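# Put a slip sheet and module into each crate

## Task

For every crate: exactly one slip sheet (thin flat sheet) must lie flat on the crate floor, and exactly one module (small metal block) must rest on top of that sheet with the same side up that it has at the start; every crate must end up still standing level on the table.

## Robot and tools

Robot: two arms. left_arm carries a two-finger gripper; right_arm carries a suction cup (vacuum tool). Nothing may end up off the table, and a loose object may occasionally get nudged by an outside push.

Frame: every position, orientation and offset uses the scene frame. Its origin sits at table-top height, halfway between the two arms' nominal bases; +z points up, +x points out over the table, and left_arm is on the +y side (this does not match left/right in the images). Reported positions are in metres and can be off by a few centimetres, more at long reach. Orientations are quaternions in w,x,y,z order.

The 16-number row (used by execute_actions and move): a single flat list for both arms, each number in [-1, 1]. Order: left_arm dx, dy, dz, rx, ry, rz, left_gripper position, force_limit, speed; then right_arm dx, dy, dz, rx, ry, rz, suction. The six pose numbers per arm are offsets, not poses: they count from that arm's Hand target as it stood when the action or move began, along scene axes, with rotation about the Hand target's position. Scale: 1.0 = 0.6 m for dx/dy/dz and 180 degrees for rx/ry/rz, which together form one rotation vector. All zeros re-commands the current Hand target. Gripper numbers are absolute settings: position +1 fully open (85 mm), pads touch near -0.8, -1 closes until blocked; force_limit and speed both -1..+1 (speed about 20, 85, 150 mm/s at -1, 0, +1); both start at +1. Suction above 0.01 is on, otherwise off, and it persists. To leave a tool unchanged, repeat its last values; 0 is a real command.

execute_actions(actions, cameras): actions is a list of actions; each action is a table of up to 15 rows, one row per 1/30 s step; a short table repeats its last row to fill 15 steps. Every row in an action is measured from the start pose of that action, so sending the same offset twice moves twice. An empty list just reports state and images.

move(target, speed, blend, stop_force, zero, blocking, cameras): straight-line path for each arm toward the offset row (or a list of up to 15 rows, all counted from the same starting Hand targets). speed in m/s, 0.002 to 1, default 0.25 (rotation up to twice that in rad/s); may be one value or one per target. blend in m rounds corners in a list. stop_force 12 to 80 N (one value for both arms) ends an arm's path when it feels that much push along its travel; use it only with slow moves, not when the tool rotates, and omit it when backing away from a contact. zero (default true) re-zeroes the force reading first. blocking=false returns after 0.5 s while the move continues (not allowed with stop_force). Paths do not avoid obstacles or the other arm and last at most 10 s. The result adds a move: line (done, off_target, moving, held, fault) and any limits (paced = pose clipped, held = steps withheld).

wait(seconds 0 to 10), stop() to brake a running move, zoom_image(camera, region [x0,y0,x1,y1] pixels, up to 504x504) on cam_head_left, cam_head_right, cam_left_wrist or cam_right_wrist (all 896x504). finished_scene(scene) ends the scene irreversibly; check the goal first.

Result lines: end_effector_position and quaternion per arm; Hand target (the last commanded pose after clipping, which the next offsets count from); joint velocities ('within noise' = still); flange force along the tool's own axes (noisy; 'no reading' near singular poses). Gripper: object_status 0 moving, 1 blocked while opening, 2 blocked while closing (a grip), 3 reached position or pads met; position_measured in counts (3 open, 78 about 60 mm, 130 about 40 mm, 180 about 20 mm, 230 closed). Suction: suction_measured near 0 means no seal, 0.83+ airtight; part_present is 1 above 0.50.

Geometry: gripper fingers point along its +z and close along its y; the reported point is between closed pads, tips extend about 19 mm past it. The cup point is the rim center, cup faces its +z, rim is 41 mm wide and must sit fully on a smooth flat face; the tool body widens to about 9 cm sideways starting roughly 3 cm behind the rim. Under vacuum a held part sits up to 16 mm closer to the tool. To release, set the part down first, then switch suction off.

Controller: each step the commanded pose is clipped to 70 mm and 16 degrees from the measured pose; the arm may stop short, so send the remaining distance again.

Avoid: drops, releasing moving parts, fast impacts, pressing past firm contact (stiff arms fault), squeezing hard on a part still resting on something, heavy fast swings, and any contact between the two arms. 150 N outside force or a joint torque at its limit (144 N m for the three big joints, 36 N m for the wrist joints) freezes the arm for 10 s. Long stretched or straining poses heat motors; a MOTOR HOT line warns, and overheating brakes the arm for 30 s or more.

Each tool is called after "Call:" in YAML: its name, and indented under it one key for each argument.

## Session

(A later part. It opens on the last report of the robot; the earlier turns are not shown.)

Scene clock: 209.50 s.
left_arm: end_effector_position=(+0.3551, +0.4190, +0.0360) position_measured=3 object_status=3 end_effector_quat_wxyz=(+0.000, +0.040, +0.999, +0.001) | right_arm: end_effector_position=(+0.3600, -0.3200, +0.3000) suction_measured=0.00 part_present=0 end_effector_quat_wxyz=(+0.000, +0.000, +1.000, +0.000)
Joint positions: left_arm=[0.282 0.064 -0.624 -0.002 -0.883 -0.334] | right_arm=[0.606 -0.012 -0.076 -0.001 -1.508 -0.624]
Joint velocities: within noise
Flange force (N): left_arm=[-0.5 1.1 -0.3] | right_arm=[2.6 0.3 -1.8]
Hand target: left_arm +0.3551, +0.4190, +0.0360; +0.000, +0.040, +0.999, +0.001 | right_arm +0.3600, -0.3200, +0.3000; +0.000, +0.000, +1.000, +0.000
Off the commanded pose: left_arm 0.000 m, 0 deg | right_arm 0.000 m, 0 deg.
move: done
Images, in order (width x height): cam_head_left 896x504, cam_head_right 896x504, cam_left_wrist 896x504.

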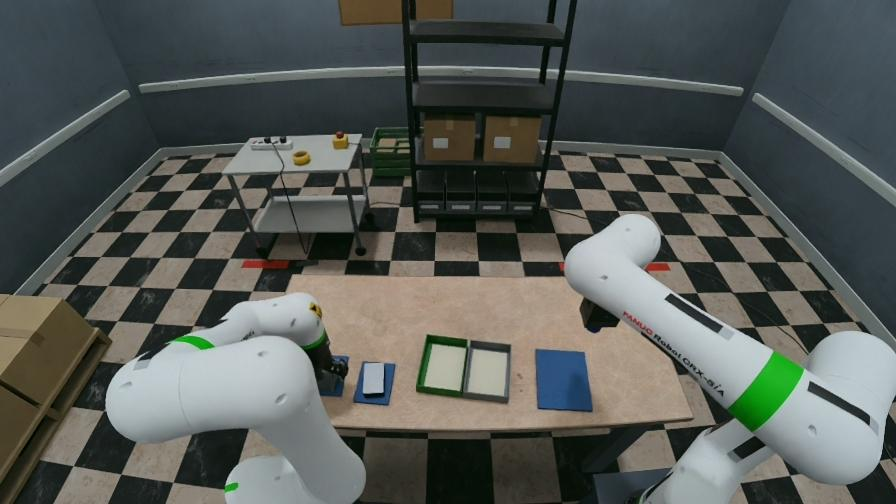

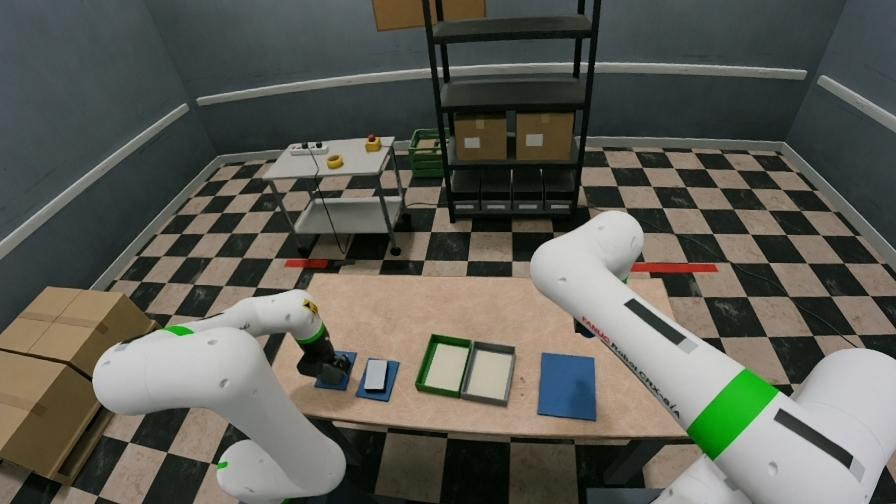

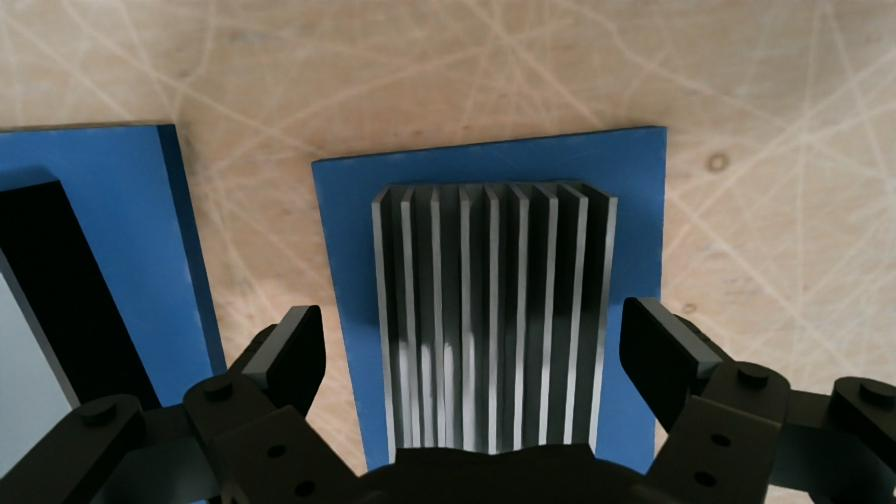

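Call:
move:
  target: [0.01,0,-0.02,0,0,0,1,0,0,0,0,0,0,0,0,0]
  speed: 0.03
  stop_force: 12
  cameras: ["cam_left_wrist","cam_head_right","cam_head_left"]

Call:
zoom_image:
  camera: "cam_head_right"
  region: [290, 310, 390, 410]

Scene clock: 213.63 s.
left_arm: end_effector_position=(+0.3611, +0.4190, +0.0240) position_measured=3 object_status=3 end_effector_quat_wxyz=(+0.000, +0.040, +0.999, +0.001) | right_arm: end_effector_position=(+0.3600, -0.3200, +0.3000) suction_measured=0.00 part_present=0 end_effector_quat_wxyz=(+0.000, +0.000, +1.000, +0.000)
Joint positions: left_arm=[0.278 0.102 -0.618 -0.002 -0.85 -0.33] | right_arm=[0.606 -0.012 -0.076 -0.001 -1.508 -0.624]
Joint velocities: within noise
Flange force (N): left_arm=[-1.0 0.7 -0.2] | right_arm=[2.8 0.7 -1.9]
Hand target: left_arm +0.3611, +0.4190, +0.0240; +0.000, +0.040, +0.999, +0.001 | right_arm +0.3600, -0.3200, +0.3000; +0.000, +0.000, +1.000, +0.000
Off the commanded pose: left_arm 0.000 m, 0 deg | right_arm 0.000 m, 0 deg.
move: done
Images, in order (width x height): cam_head_left 896x504, cam_head_right 896x504, cam_left_wrist 896x504.

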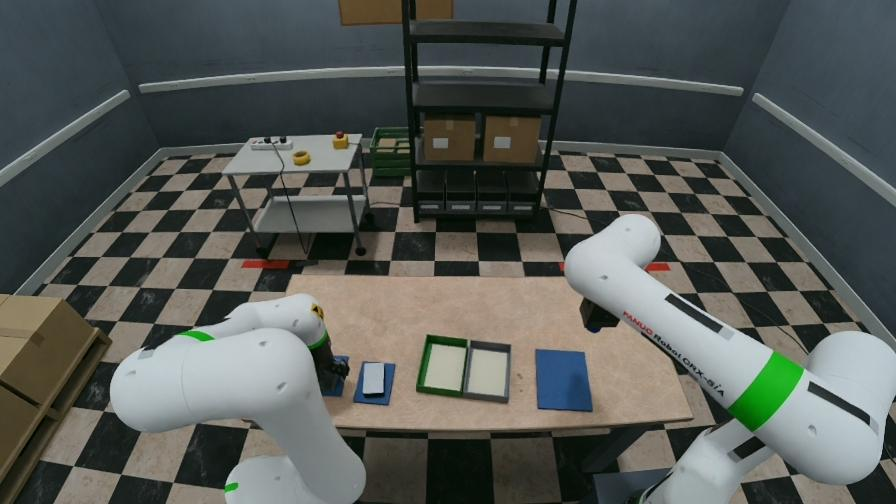

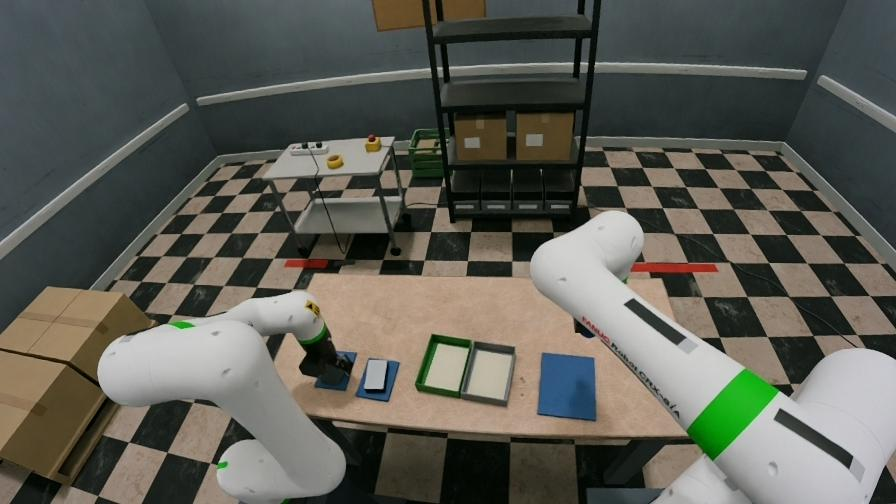

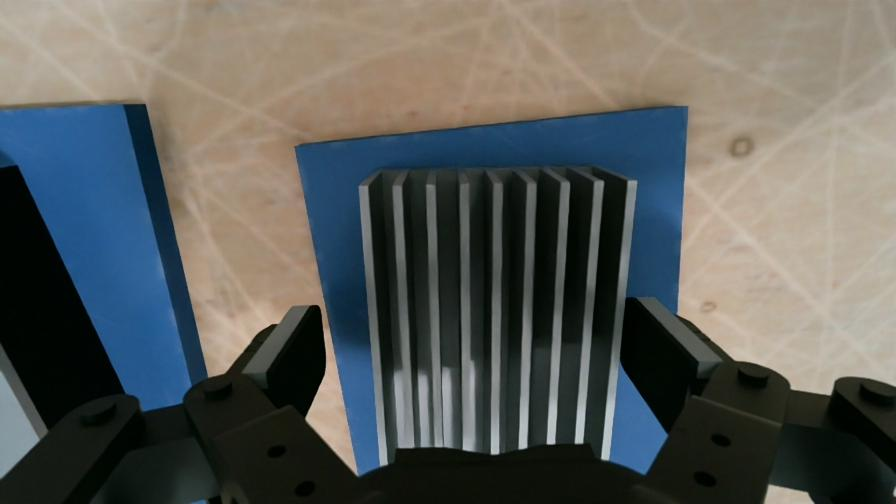

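Scaled by 5.040 from the camera's 896x504 image, which has a finer 1280x720 frame.

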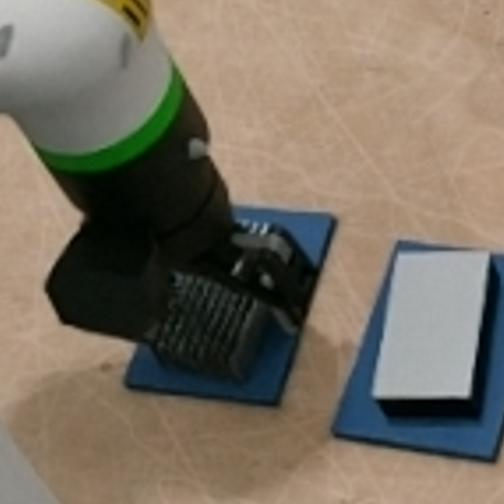

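Call:
move:
  target: [0,0.0075,0,0,0,0,1,0,0,0,0,0,0,0,0,0]
  speed: 0.03
  cameras: []

Call:
move:
  target: [0,0,0,0,0,0,-1,-0.6,-1,0,0,0,0,0,0,0]
  cameras: ["cam_left_wrist"]

Scene clock: 216.87 s.
left_arm: end_effector_position=(+0.3610, +0.4235, +0.0240) position_measured=3 object_status=3 end_effector_quat_wxyz=(+0.000, +0.040, +0.999, +0.001) | right_arm: end_effector_position=(+0.3600, -0.3200, +0.3000) suction_measured=0.00 part_present=0 end_effector_quat_wxyz=(+0.000, +0.000, +1.000, +0.000)
Joint positions: left_arm=[0.29 0.101 -0.619 -0.002 -0.85 -0.342] | right_arm=[0.606 -0.012 -0.076 -0.001 -1.508 -0.624]
Joint velocities: within noise
Flange force (N): left_arm=[-0.5 0.6 -0.5] | right_arm=[1.5 1.4 -1.8]
Hand target: left_arm +0.3611, +0.4235, +0.0240; +0.000, +0.040, +0.999, +0.001 | right_arm +0.3600, -0.3200, +0.3000; +0.000, +0.000, +1.000, +0.000
Off the commanded pose: left_arm 0.000 m, 0 deg | right_arm 0.000 m, 0 deg.
move: done
No camera images: "cameras" was empty.

Scene clock: 218.57 s.
left_arm: end_effector_position=(+0.3611, +0.4235, +0.0240) position_measured=78 object_status=2 end_effector_quat_wxyz=(+0.000, +0.040, +0.999, +0.001) | right_arm: end_effector_position=(+0.3600, -0.3200, +0.3000) suction_measured=0.00 part_present=0 end_effector_quat_wxyz=(+0.000, +0.000, +1.000, +0.000)
Joint positions: left_arm=[0.29 0.101 -0.619 -0.002 -0.85 -0.342] | right_arm=[0.606 -0.012 -0.076 -0.001 -1.508 -0.624]
Joint velocities: within noise
Flange force (N): left_arm=[1.4 0.9 -10.5] | right_arm=[1.9 1.2 -2.5]
Hand target: left_arm +0.3611, +0.4235, +0.0240; +0.000, +0.040, +0.999, +0.001 | right_arm +0.3600, -0.3200, +0.3000; +0.000, +0.000, +1.000, +0.000
Off the commanded pose: left_arm 0.000 m, 0 deg | right_arm 0.000 m, 0 deg.
move: done
Images, in order (width x height): cam_left_wrist 896x504.

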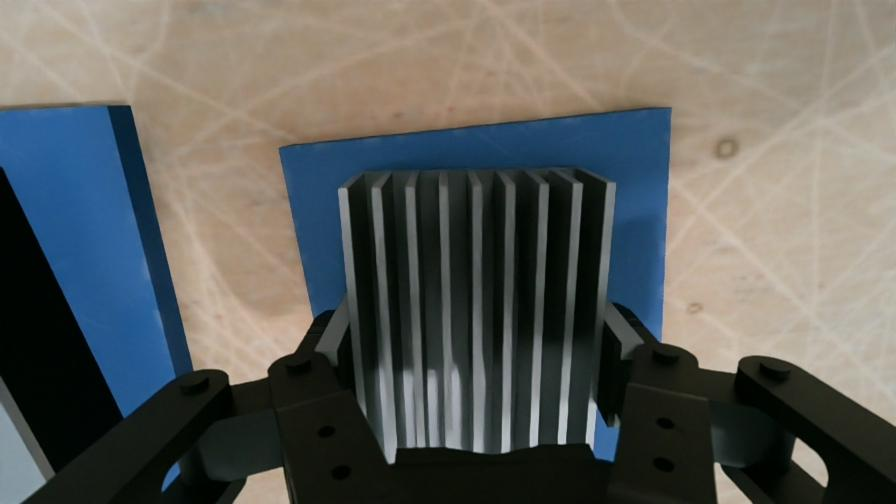

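Call:
move:
  target:
    - [0,0,0.02,0,0,0,-1,-0.6,-1,0,0,0,0,0,0,0]
    - [0,0,0.3,0,0,0,-1,-0.6,-1,0,0,0,0,0,0,0]
  speed: [0.02,0.12]
  cameras: ["cam_left_wrist","cam_head_right","cam_head_left"]

Call:
zoom_image:
  camera: "cam_head_right"
  region: [280, 250, 400, 410]

Call:
zoom_image:
  camera: "cam_head_left"
  region: [270, 250, 390, 410]

Scene clock: 222.40 s.
left_arm: end_effector_position=(+0.3611, +0.4234, +0.2040) position_measured=78 object_status=2 end_effector_quat_wxyz=(+0.000, +0.040, +0.999, +0.001) | right_arm: end_effector_position=(+0.3600, -0.3200, +0.3000) suction_measured=0.00 part_present=0 end_effector_quat_wxyz=(+0.000, +0.000, +1.000, +0.000)
Joint positions: left_arm=[0.29 -0.13 -0.371 -0.001 -1.33 -0.343] | right_arm=[0.606 -0.012 -0.076 -0.001 -1.508 -0.624]
Joint velocities: within noise
Flange force (N): left_arm=[-1.1 -0.1 1.2] | right_arm=[1.7 1.8 -2.0]
Hand target: left_arm +0.3611, +0.4235, +0.2040; +0.000, +0.040, +0.999, +0.001 | right_arm +0.3600, -0.3200, +0.3000; +0.000, +0.000, +1.000, +0.000
Off the commanded pose: left_arm 0.000 m, 0 deg | right_arm 0.000 m, 0 deg.
move: done
Images, in order (width x height): cam_head_left 896x504, cam_head_right 896x504, cam_left_wrist 896x504.

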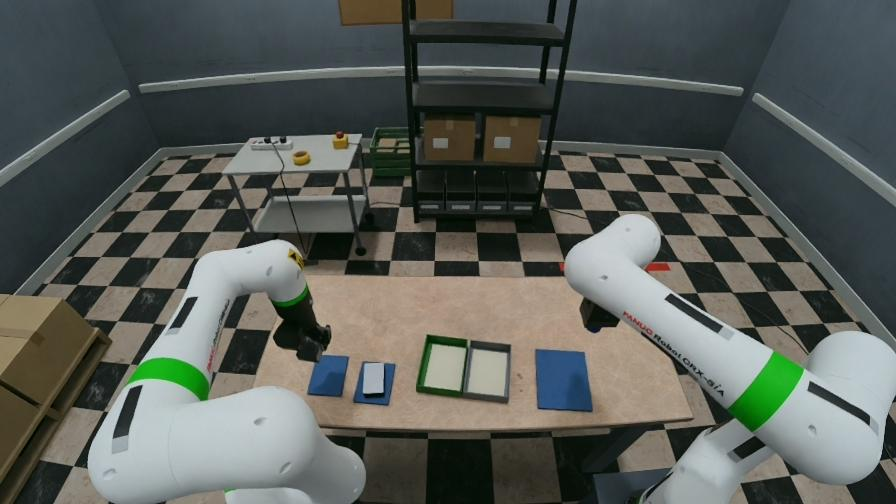

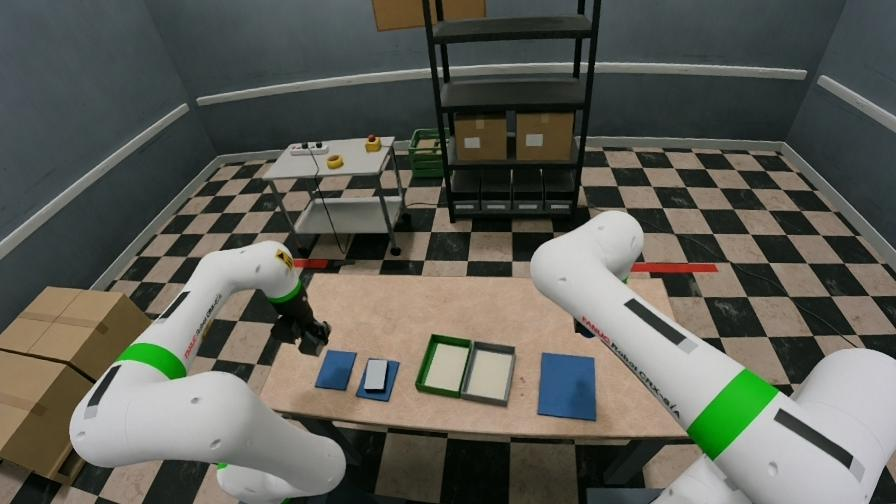

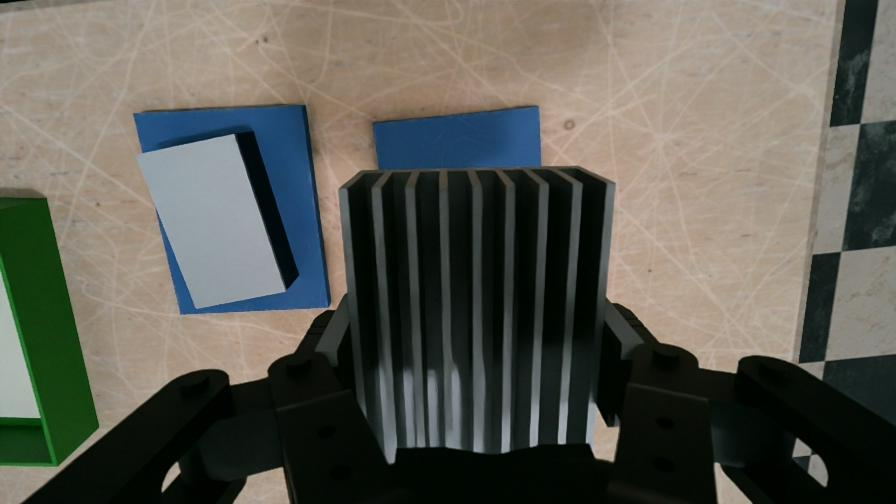

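Scaled by 3.150 from the camera's 896x504 image, which has a finer 1280x720 frame.

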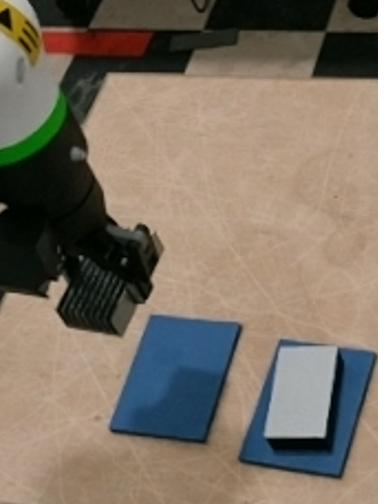

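Scaled by 3.150 from the camera's 896x504 image, which has a finer 1280x720 frame.

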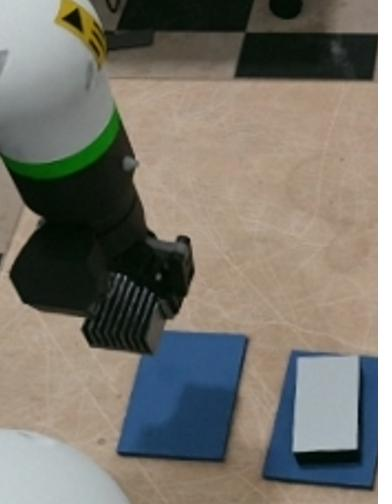

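Call:
move:
  target: [0.1433,-0.6225,-0.03,0,0,-0.019,-1,-0.6,-1,0,0,0,0,0,0,0]
  speed: 0.2
  cameras: ["cam_left_wrist","cam_head_right","cam_head_left"]

Call:
zoom_image:
  camera: "cam_head_right"
  region: [380, 260, 540, 420]

Scene clock: 228.23 s.
left_arm: end_effector_position=(+0.4470, +0.0500, +0.1860) position_measured=78 object_status=2 end_effector_quat_wxyz=(+0.000, +0.070, +0.998, +0.001) | right_arm: end_effector_position=(+0.3600, -0.3200, +0.3000) suction_measured=0.00 part_present=0 end_effector_quat_wxyz=(+0.000, +0.000, +1.000, +0.000)
Joint positions: left_arm=[-0.471 0.468 0.281 -0.001 -1.385 0.358] | right_arm=[0.606 -0.012 -0.076 -0.001 -1.508 -0.624]
Joint velocities: within noise
Flange force (N): left_arm=[1.1 1.1 0.5] | right_arm=[2.9 0.9 -1.8]
Hand target: left_arm +0.4470, +0.0500, +0.1860; +0.000, +0.070, +0.998, +0.001 | right_arm +0.3600, -0.3200, +0.3000; +0.000, +0.000, +1.000, +0.000
Off the commanded pose: left_arm 0.000 m, 0 deg | right_arm 0.000 m, 0 deg.
move: done
Images, in order (width x height): cam_head_left 896x504, cam_head_right 896x504, cam_left_wrist 896x504.

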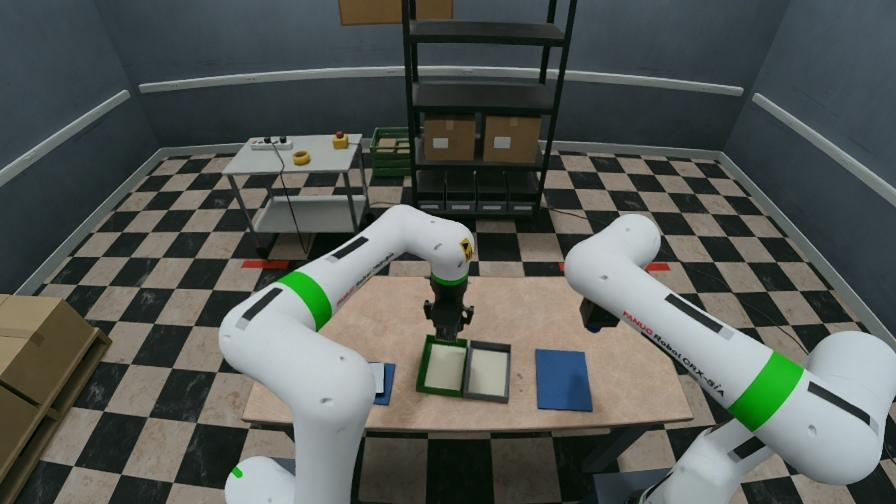

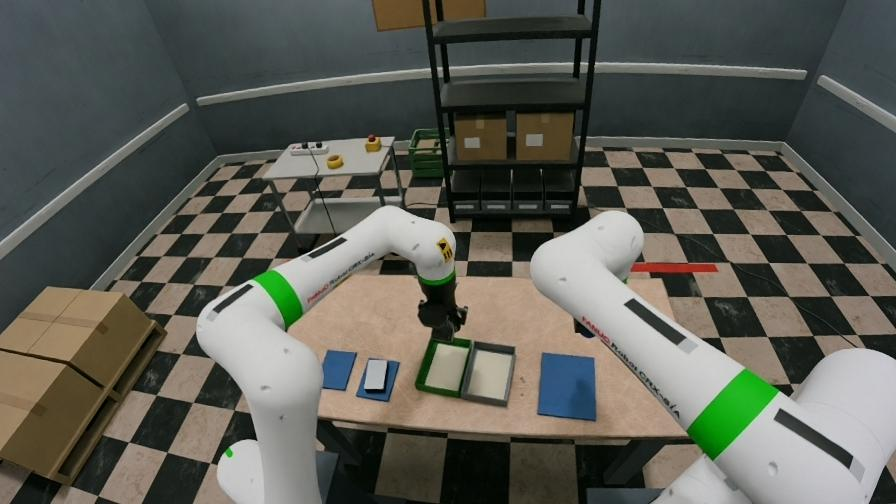

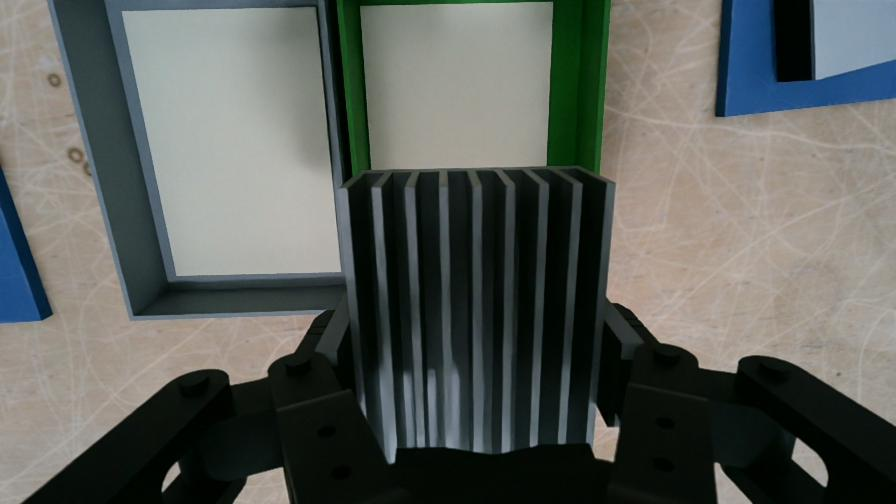

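Scaled by 3.150 from the camera's 896x504 image, which has a finer 1280x720 frame.

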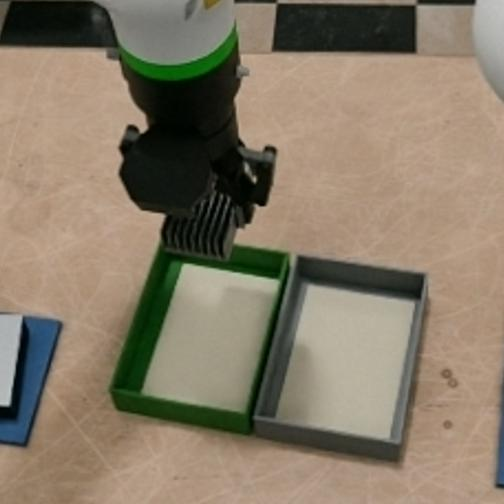

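Call:
move:
  target: [-0.0217,-0.002,-0.143,0,0,0,-1,-0.6,-1,0,0,0,0,0,0,0]
  speed: 0.1
  cameras: ["cam_left_wrist","cam_head_right","cam_head_left"]

Call:
zoom_image:
  camera: "cam_head_right"
  region: [390, 290, 530, 420]

Call:
zoom_image:
  camera: "cam_head_left"
  region: [390, 290, 530, 420]

Scene clock: 235.67 s.
left_arm: end_effector_position=(+0.4340, +0.0488, +0.1002) position_measured=78 object_status=2 end_effector_quat_wxyz=(+0.000, +0.070, +0.998, +0.001) | right_arm: end_effector_position=(+0.3600, -0.3200, +0.3000) suction_measured=0.00 part_present=0 end_effector_quat_wxyz=(+0.000, +0.000, +1.000, +0.000)
Joint positions: left_arm=[-0.483 0.505 0.128 -0.001 -1.194 0.37] | right_arm=[0.606 -0.012 -0.076 -0.001 -1.508 -0.624]
Joint velocities: within noise
Flange force (N): left_arm=[1.8 1.6 0.4] | right_arm=[2.1 1.6 -1.5]
Hand target: left_arm +0.4340, +0.0488, +0.1002; +0.000, +0.070, +0.998, +0.001 | right_arm +0.3600, -0.3200, +0.3000; +0.000, +0.000, +1.000, +0.000
Off the commanded pose: left_arm 0.000 m, 0 deg | right_arm 0.000 m, 0 deg.
move: done
Images, in order (width x height): cam_head_left 896x504, cam_head_right 896x504, cam_left_wrist 896x504.

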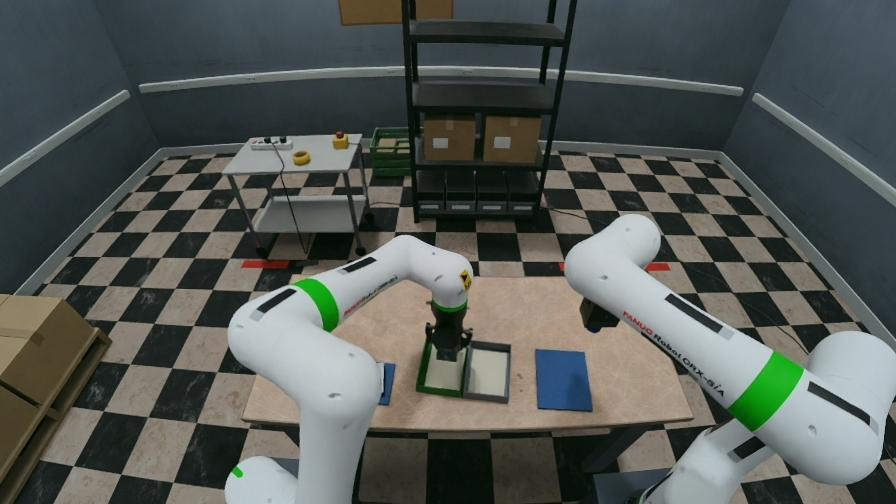

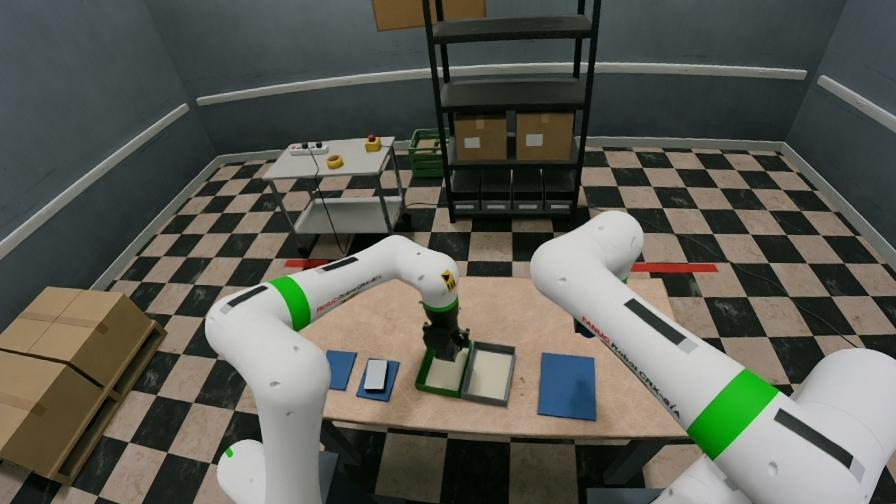

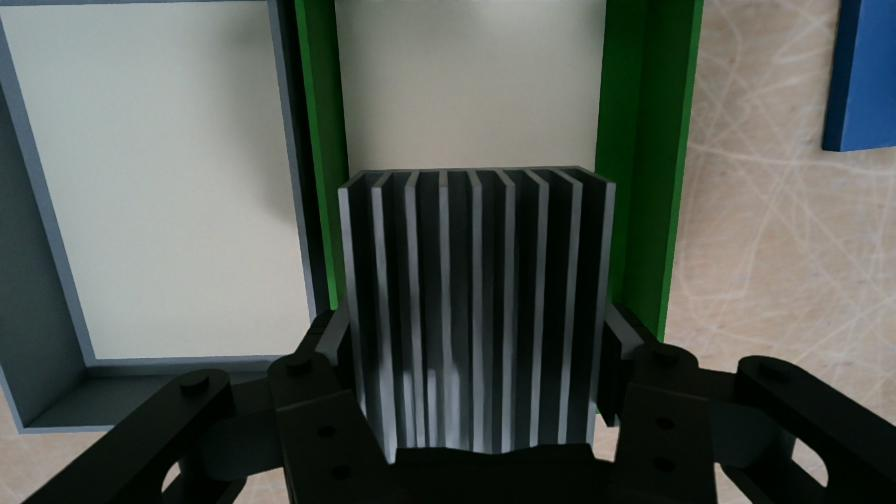

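Scaled by 3.600 from the camera's 896x504 image, which has a finer 1280x720 frame.

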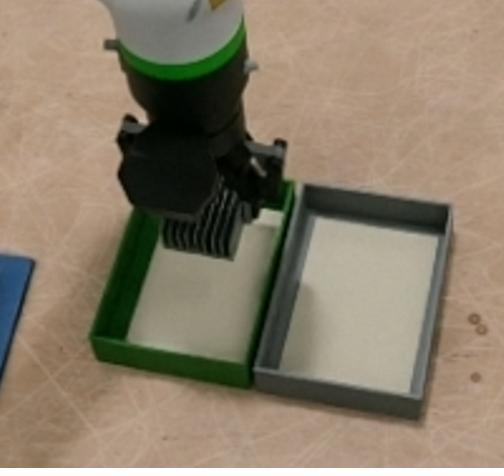

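Scaled by 3.600 from the camera's 896x504 image, which has a finer 1280x720 frame.

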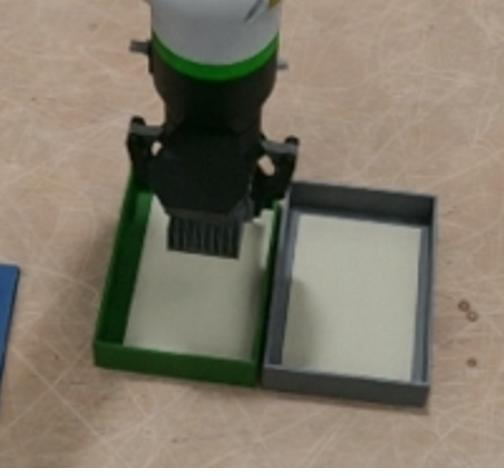

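Call:
move:
  target: [0,0.005,-0.075,0,0,0,-1,-0.6,-1,0,0,0,0,0,0,0]
  speed: 0.06
  cameras: ["cam_left_wrist","cam_head_right","cam_head_left"]

Call:
zoom_image:
  camera: "cam_head_right"
  region: [390, 290, 530, 420]

Call:
zoom_image:
  camera: "cam_head_left"
  region: [390, 290, 530, 420]

Scene clock: 240.37 s.
left_arm: end_effector_position=(+0.4340, +0.0518, +0.0552) position_measured=78 object_status=2 end_effector_quat_wxyz=(+0.000, +0.070, +0.998, +0.001) | right_arm: end_effector_position=(+0.3600, -0.3200, +0.3000) suction_measured=0.00 part_present=0 end_effector_quat_wxyz=(+0.000, +0.000, +1.000, +0.000)
Joint positions: left_arm=[-0.479 0.546 0.076 -0.001 -1.101 0.366] | right_arm=[0.606 -0.012 -0.076 -0.001 -1.508 -0.624]
Joint velocities: within noise
Flange force (N): left_arm=[0.4 0.7 0.4] | right_arm=[2.7 0.8 -2.0]
Hand target: left_arm +0.4340, +0.0518, +0.0552; +0.000, +0.070, +0.998, +0.001 | right_arm +0.3600, -0.3200, +0.3000; +0.000, +0.000, +1.000, +0.000
Off the commanded pose: left_arm 0.000 m, 0 deg | right_arm 0.000 m, 0 deg.
move: done
Images, in order (width x height): cam_head_left 896x504, cam_head_right 896x504, cam_left_wrist 896x504.

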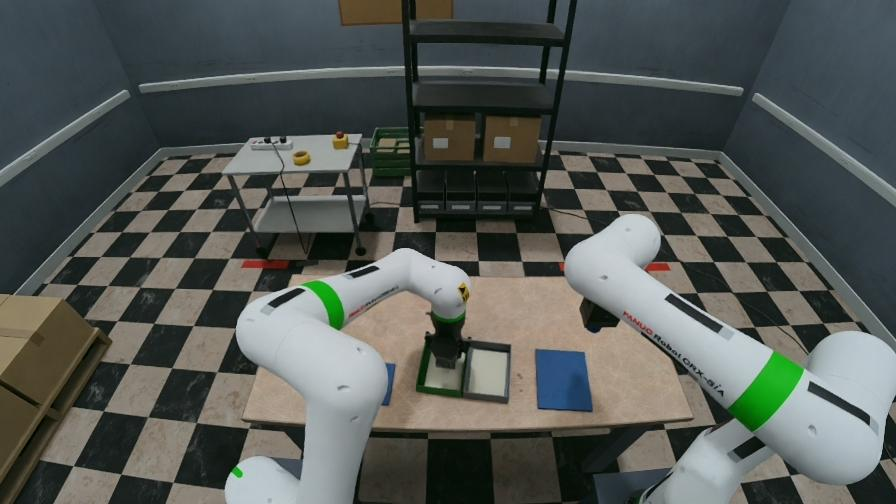

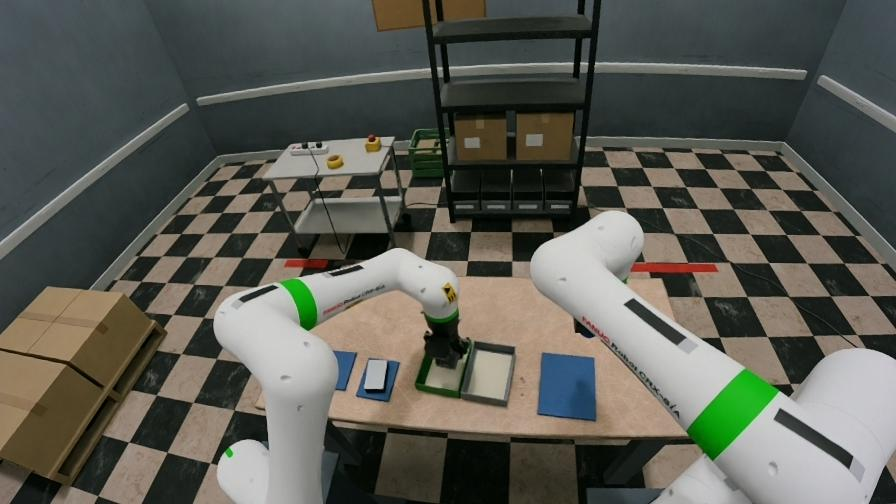

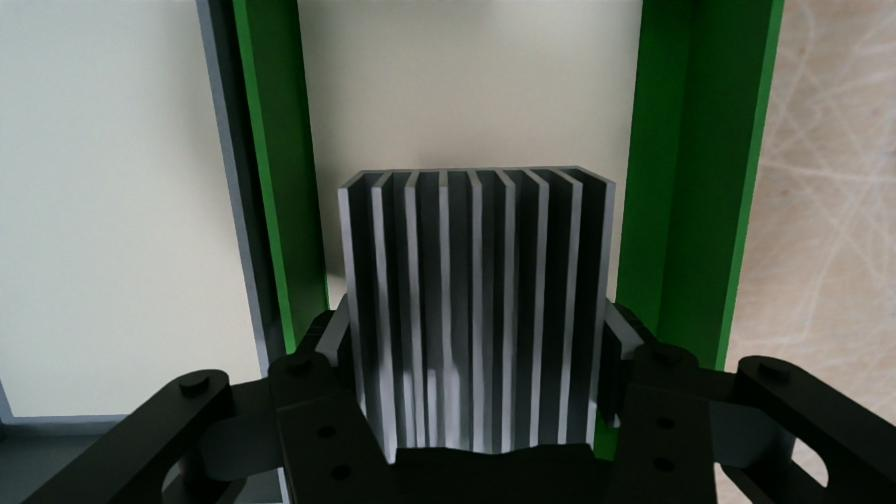

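Scaled by 3.600 from the camera's 896x504 image, which has a finer 1280x720 frame.

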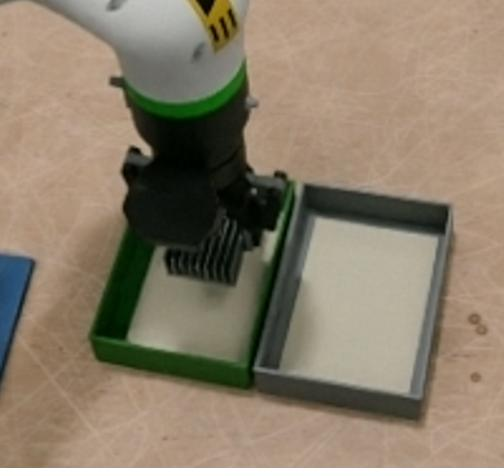

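Scaled by 3.600 from the camera's 896x504 image, which has a finer 1280x720 frame.

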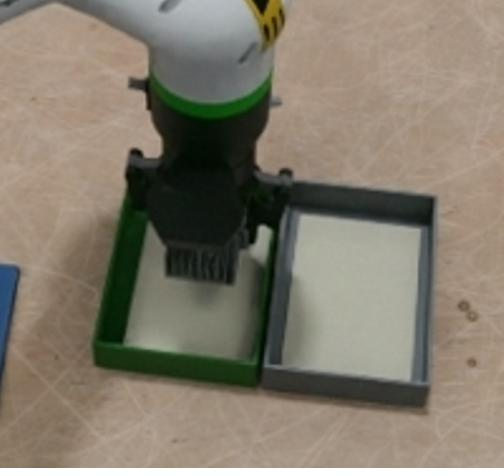

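Call:
move:
  target: [0,0.0,-0.0335,0,0,0,-1,-0.6,-1,0,0,0,0,0,0,0]
  speed: 0.03
  stop_force: 12
  cameras: ["cam_left_wrist","cam_head_right","cam_head_left"]

Call:
zoom_image:
  camera: "cam_head_right"
  region: [390, 290, 530, 420]

Call:
zoom_image:
  camera: "cam_head_left"
  region: [390, 290, 530, 420]

Scene clock: 245.50 s.
left_arm: end_effector_position=(+0.4340, +0.0518, +0.0351) position_measured=78 object_status=2 end_effector_quat_wxyz=(+0.000, +0.070, +0.998, +0.001) | right_arm: end_effector_position=(+0.3600, -0.3200, +0.3000) suction_measured=0.00 part_present=0 end_effector_quat_wxyz=(+0.000, +0.000, +1.000, +0.000)
Joint positions: left_arm=[-0.479 0.569 0.059 -0.001 -1.061 0.366] | right_arm=[0.606 -0.012 -0.076 -0.001 -1.508 -0.624]
Joint velocities: within noise
Flange force (N): left_arm=[1.4 1.2 -0.2] | right_arm=[1.6 1.5 -2.6]
Hand target: left_arm +0.4340, +0.0518, +0.0351; +0.000, +0.070, +0.998, +0.001 | right_arm +0.3600, -0.3200, +0.3000; +0.000, +0.000, +1.000, +0.000
Off the commanded pose: left_arm 0.000 m, 0 deg | right_arm 0.000 m, 0 deg.
move: done
Images, in order (width x height): cam_head_left 896x504, cam_head_right 896x504, cam_left_wrist 896x504.

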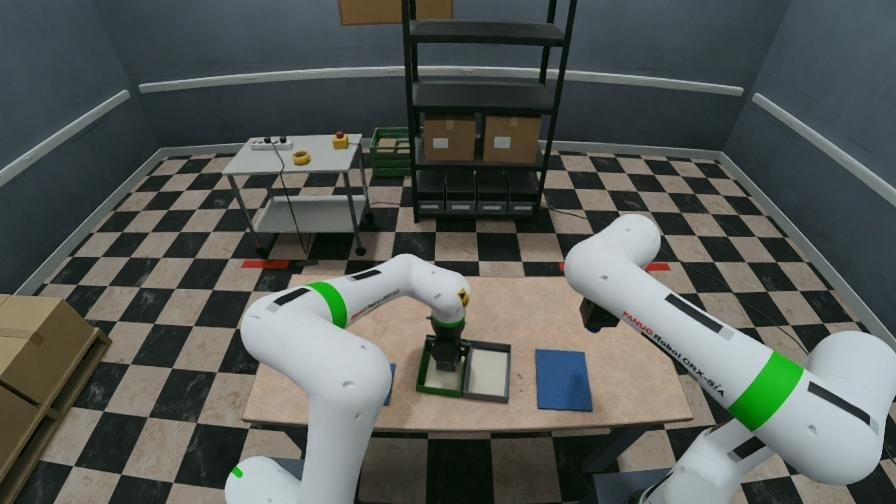

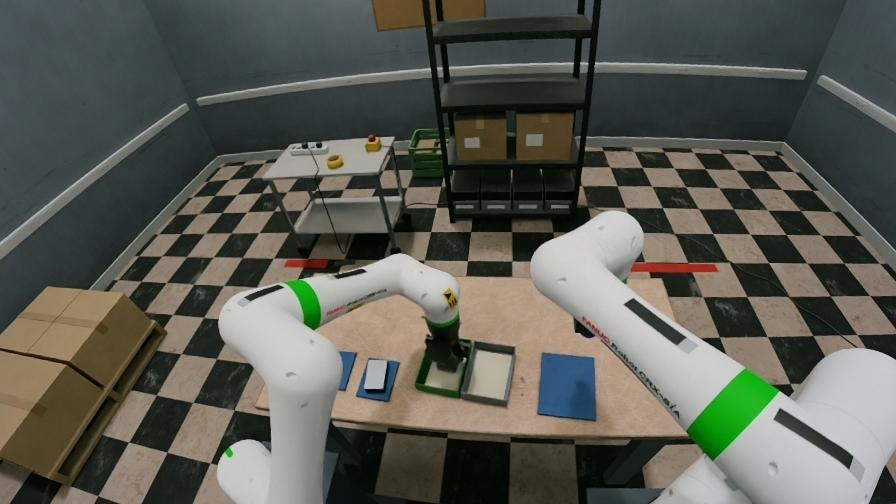

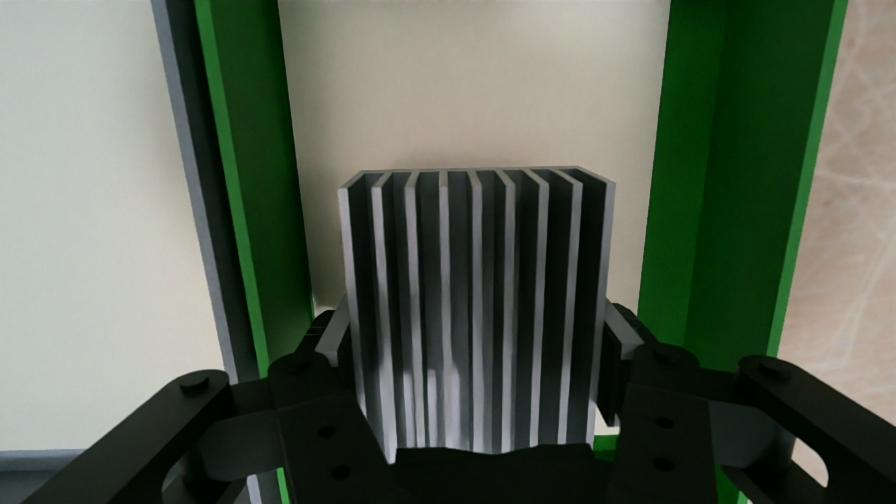

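Scaled by 3.600 from the camera's 896x504 image, which has a finer 1280x720 frame.

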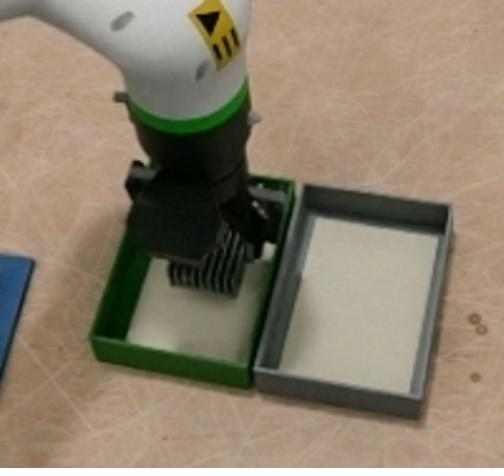

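Scaled by 3.600 from the camera's 896x504 image, which has a finer 1280x720 frame.

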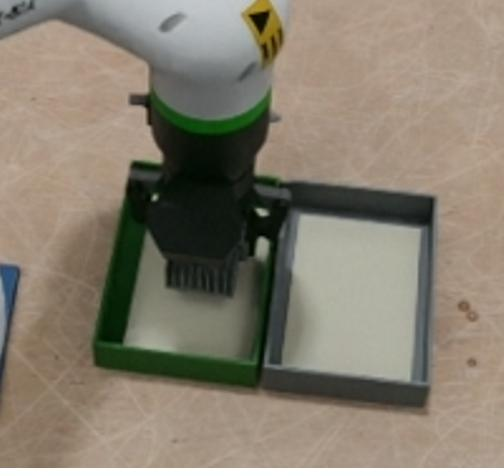

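Call:
move:
  target: [0,0.0,-0.04,0,0,0,-1,-0.6,-1,0,0,0,0,0,0,0]
  speed: 0.01
  stop_force: 12
  cameras: ["cam_left_wrist","cam_head_right","cam_head_left"]

Call:
zoom_image:
  camera: "cam_head_right"
  region: [390, 290, 530, 420]

Scene clock: 250.03 s.
left_arm: end_effector_position=(+0.4341, +0.0517, +0.0190) position_measured=78 object_status=2 end_effector_quat_wxyz=(+0.000, +0.070, +0.998, +0.001) | right_arm: end_effector_position=(+0.3600, -0.3200, +0.3000) suction_measured=0.00 part_present=0 end_effector_quat_wxyz=(+0.000, +0.000, +1.000, +0.000)
Joint positions: left_arm=[-0.479 0.589 0.047 -0.001 -1.03 0.366] | right_arm=[0.606 -0.012 -0.076 -0.001 -1.508 -0.624]
Joint velocities: within noise
Flange force (N): left_arm=[2.8 2.8 -20.1] | right_arm=[3.8 1.3 -1.9]
Hand target: left_arm +0.4341, +0.0518, +0.0190; +0.000, +0.070, +0.998, +0.001 (not the last commanded pose) | right_arm +0.3600, -0.3200, +0.3000; +0.000, +0.000, +1.000, +0.000
Off the commanded pose: left_arm 0.008 m, 0 deg | right_arm 0.000 m, 0 deg.
move: contact (left_arm)
Images, in order (width x height): cam_head_left 896x504, cam_head_right 896x504, cam_left_wrist 896x504.

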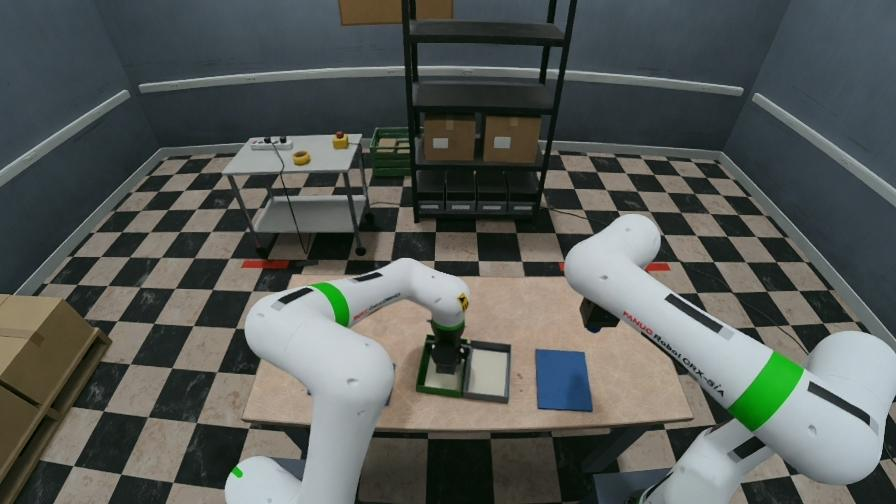

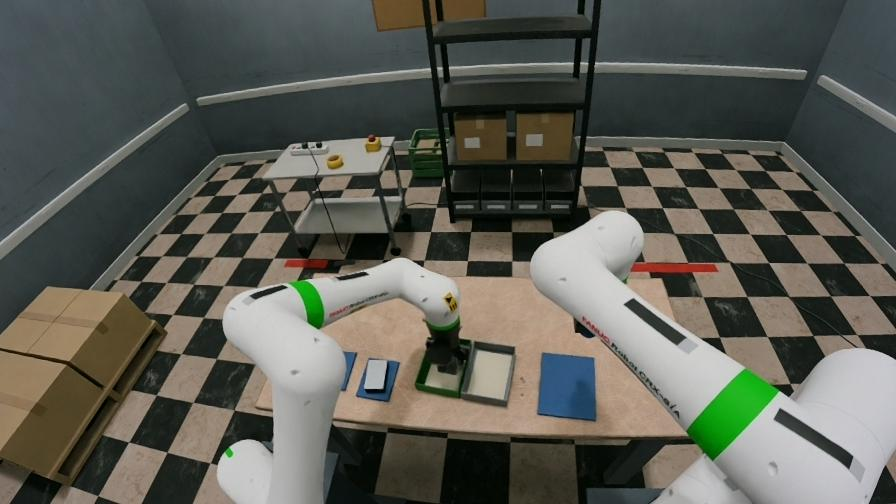

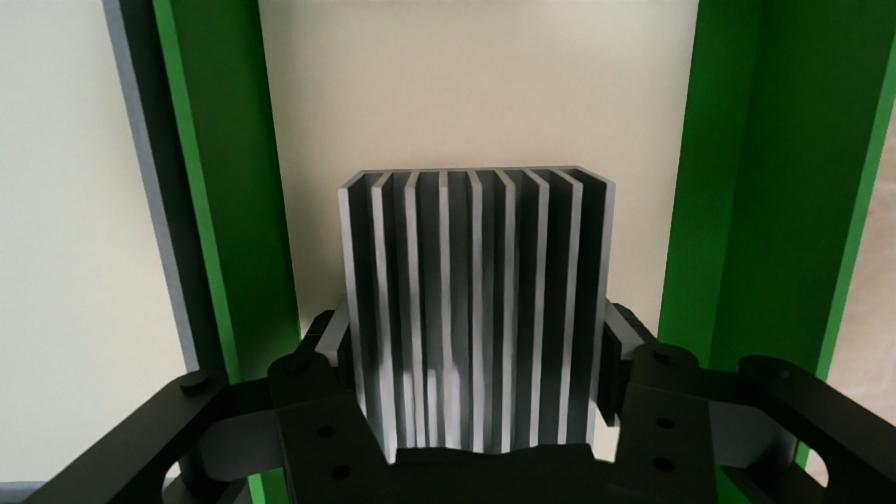

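Scaled by 3.600 from the camera's 896x504 image, which has a finer 1280x720 frame.

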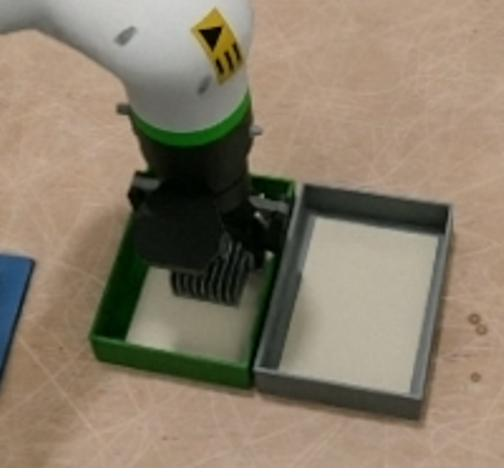

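Call:
move:
  target: [0,0,0.001,0,0,0,0.66,-0.6,-1,0,0,0,0,0,0,0]
  speed: 0.03
  cameras: ["cam_left_wrist"]

Scene clock: 252.47 s.
left_arm: end_effector_position=(+0.4341, +0.0518, +0.0196) position_measured=45 object_status=0 end_effector_quat_wxyz=(+0.000, +0.070, +0.998, +0.001) | right_arm: end_effector_position=(+0.3600, -0.3200, +0.3000) suction_measured=0.00 part_present=0 end_effector_quat_wxyz=(+0.000, +0.000, +1.000, +0.000)
Joint positions: left_arm=[-0.479 0.588 0.048 -0.001 -1.031 0.366] | right_arm=[0.606 -0.012 -0.076 -0.001 -1.508 -0.624]
Joint velocities: within noise
Flange force (N): left_arm=[1.5 1.1 -2.7] | right_arm=[2.0 0.9 -2.0]
Hand target: left_arm +0.4341, +0.0518, +0.0196; +0.000, +0.070, +0.998, +0.001 | right_arm +0.3600, -0.3200, +0.3000; +0.000, +0.000, +1.000, +0.000
Off the commanded pose: left_arm 0.000 m, 0 deg | right_arm 0.000 m, 0 deg.
move: done
Images, in order (width x height): cam_left_wrist 896x504.

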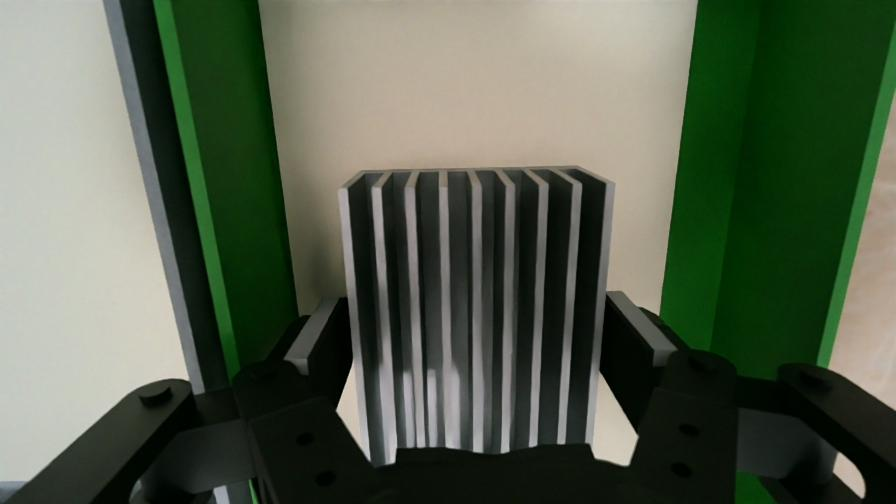

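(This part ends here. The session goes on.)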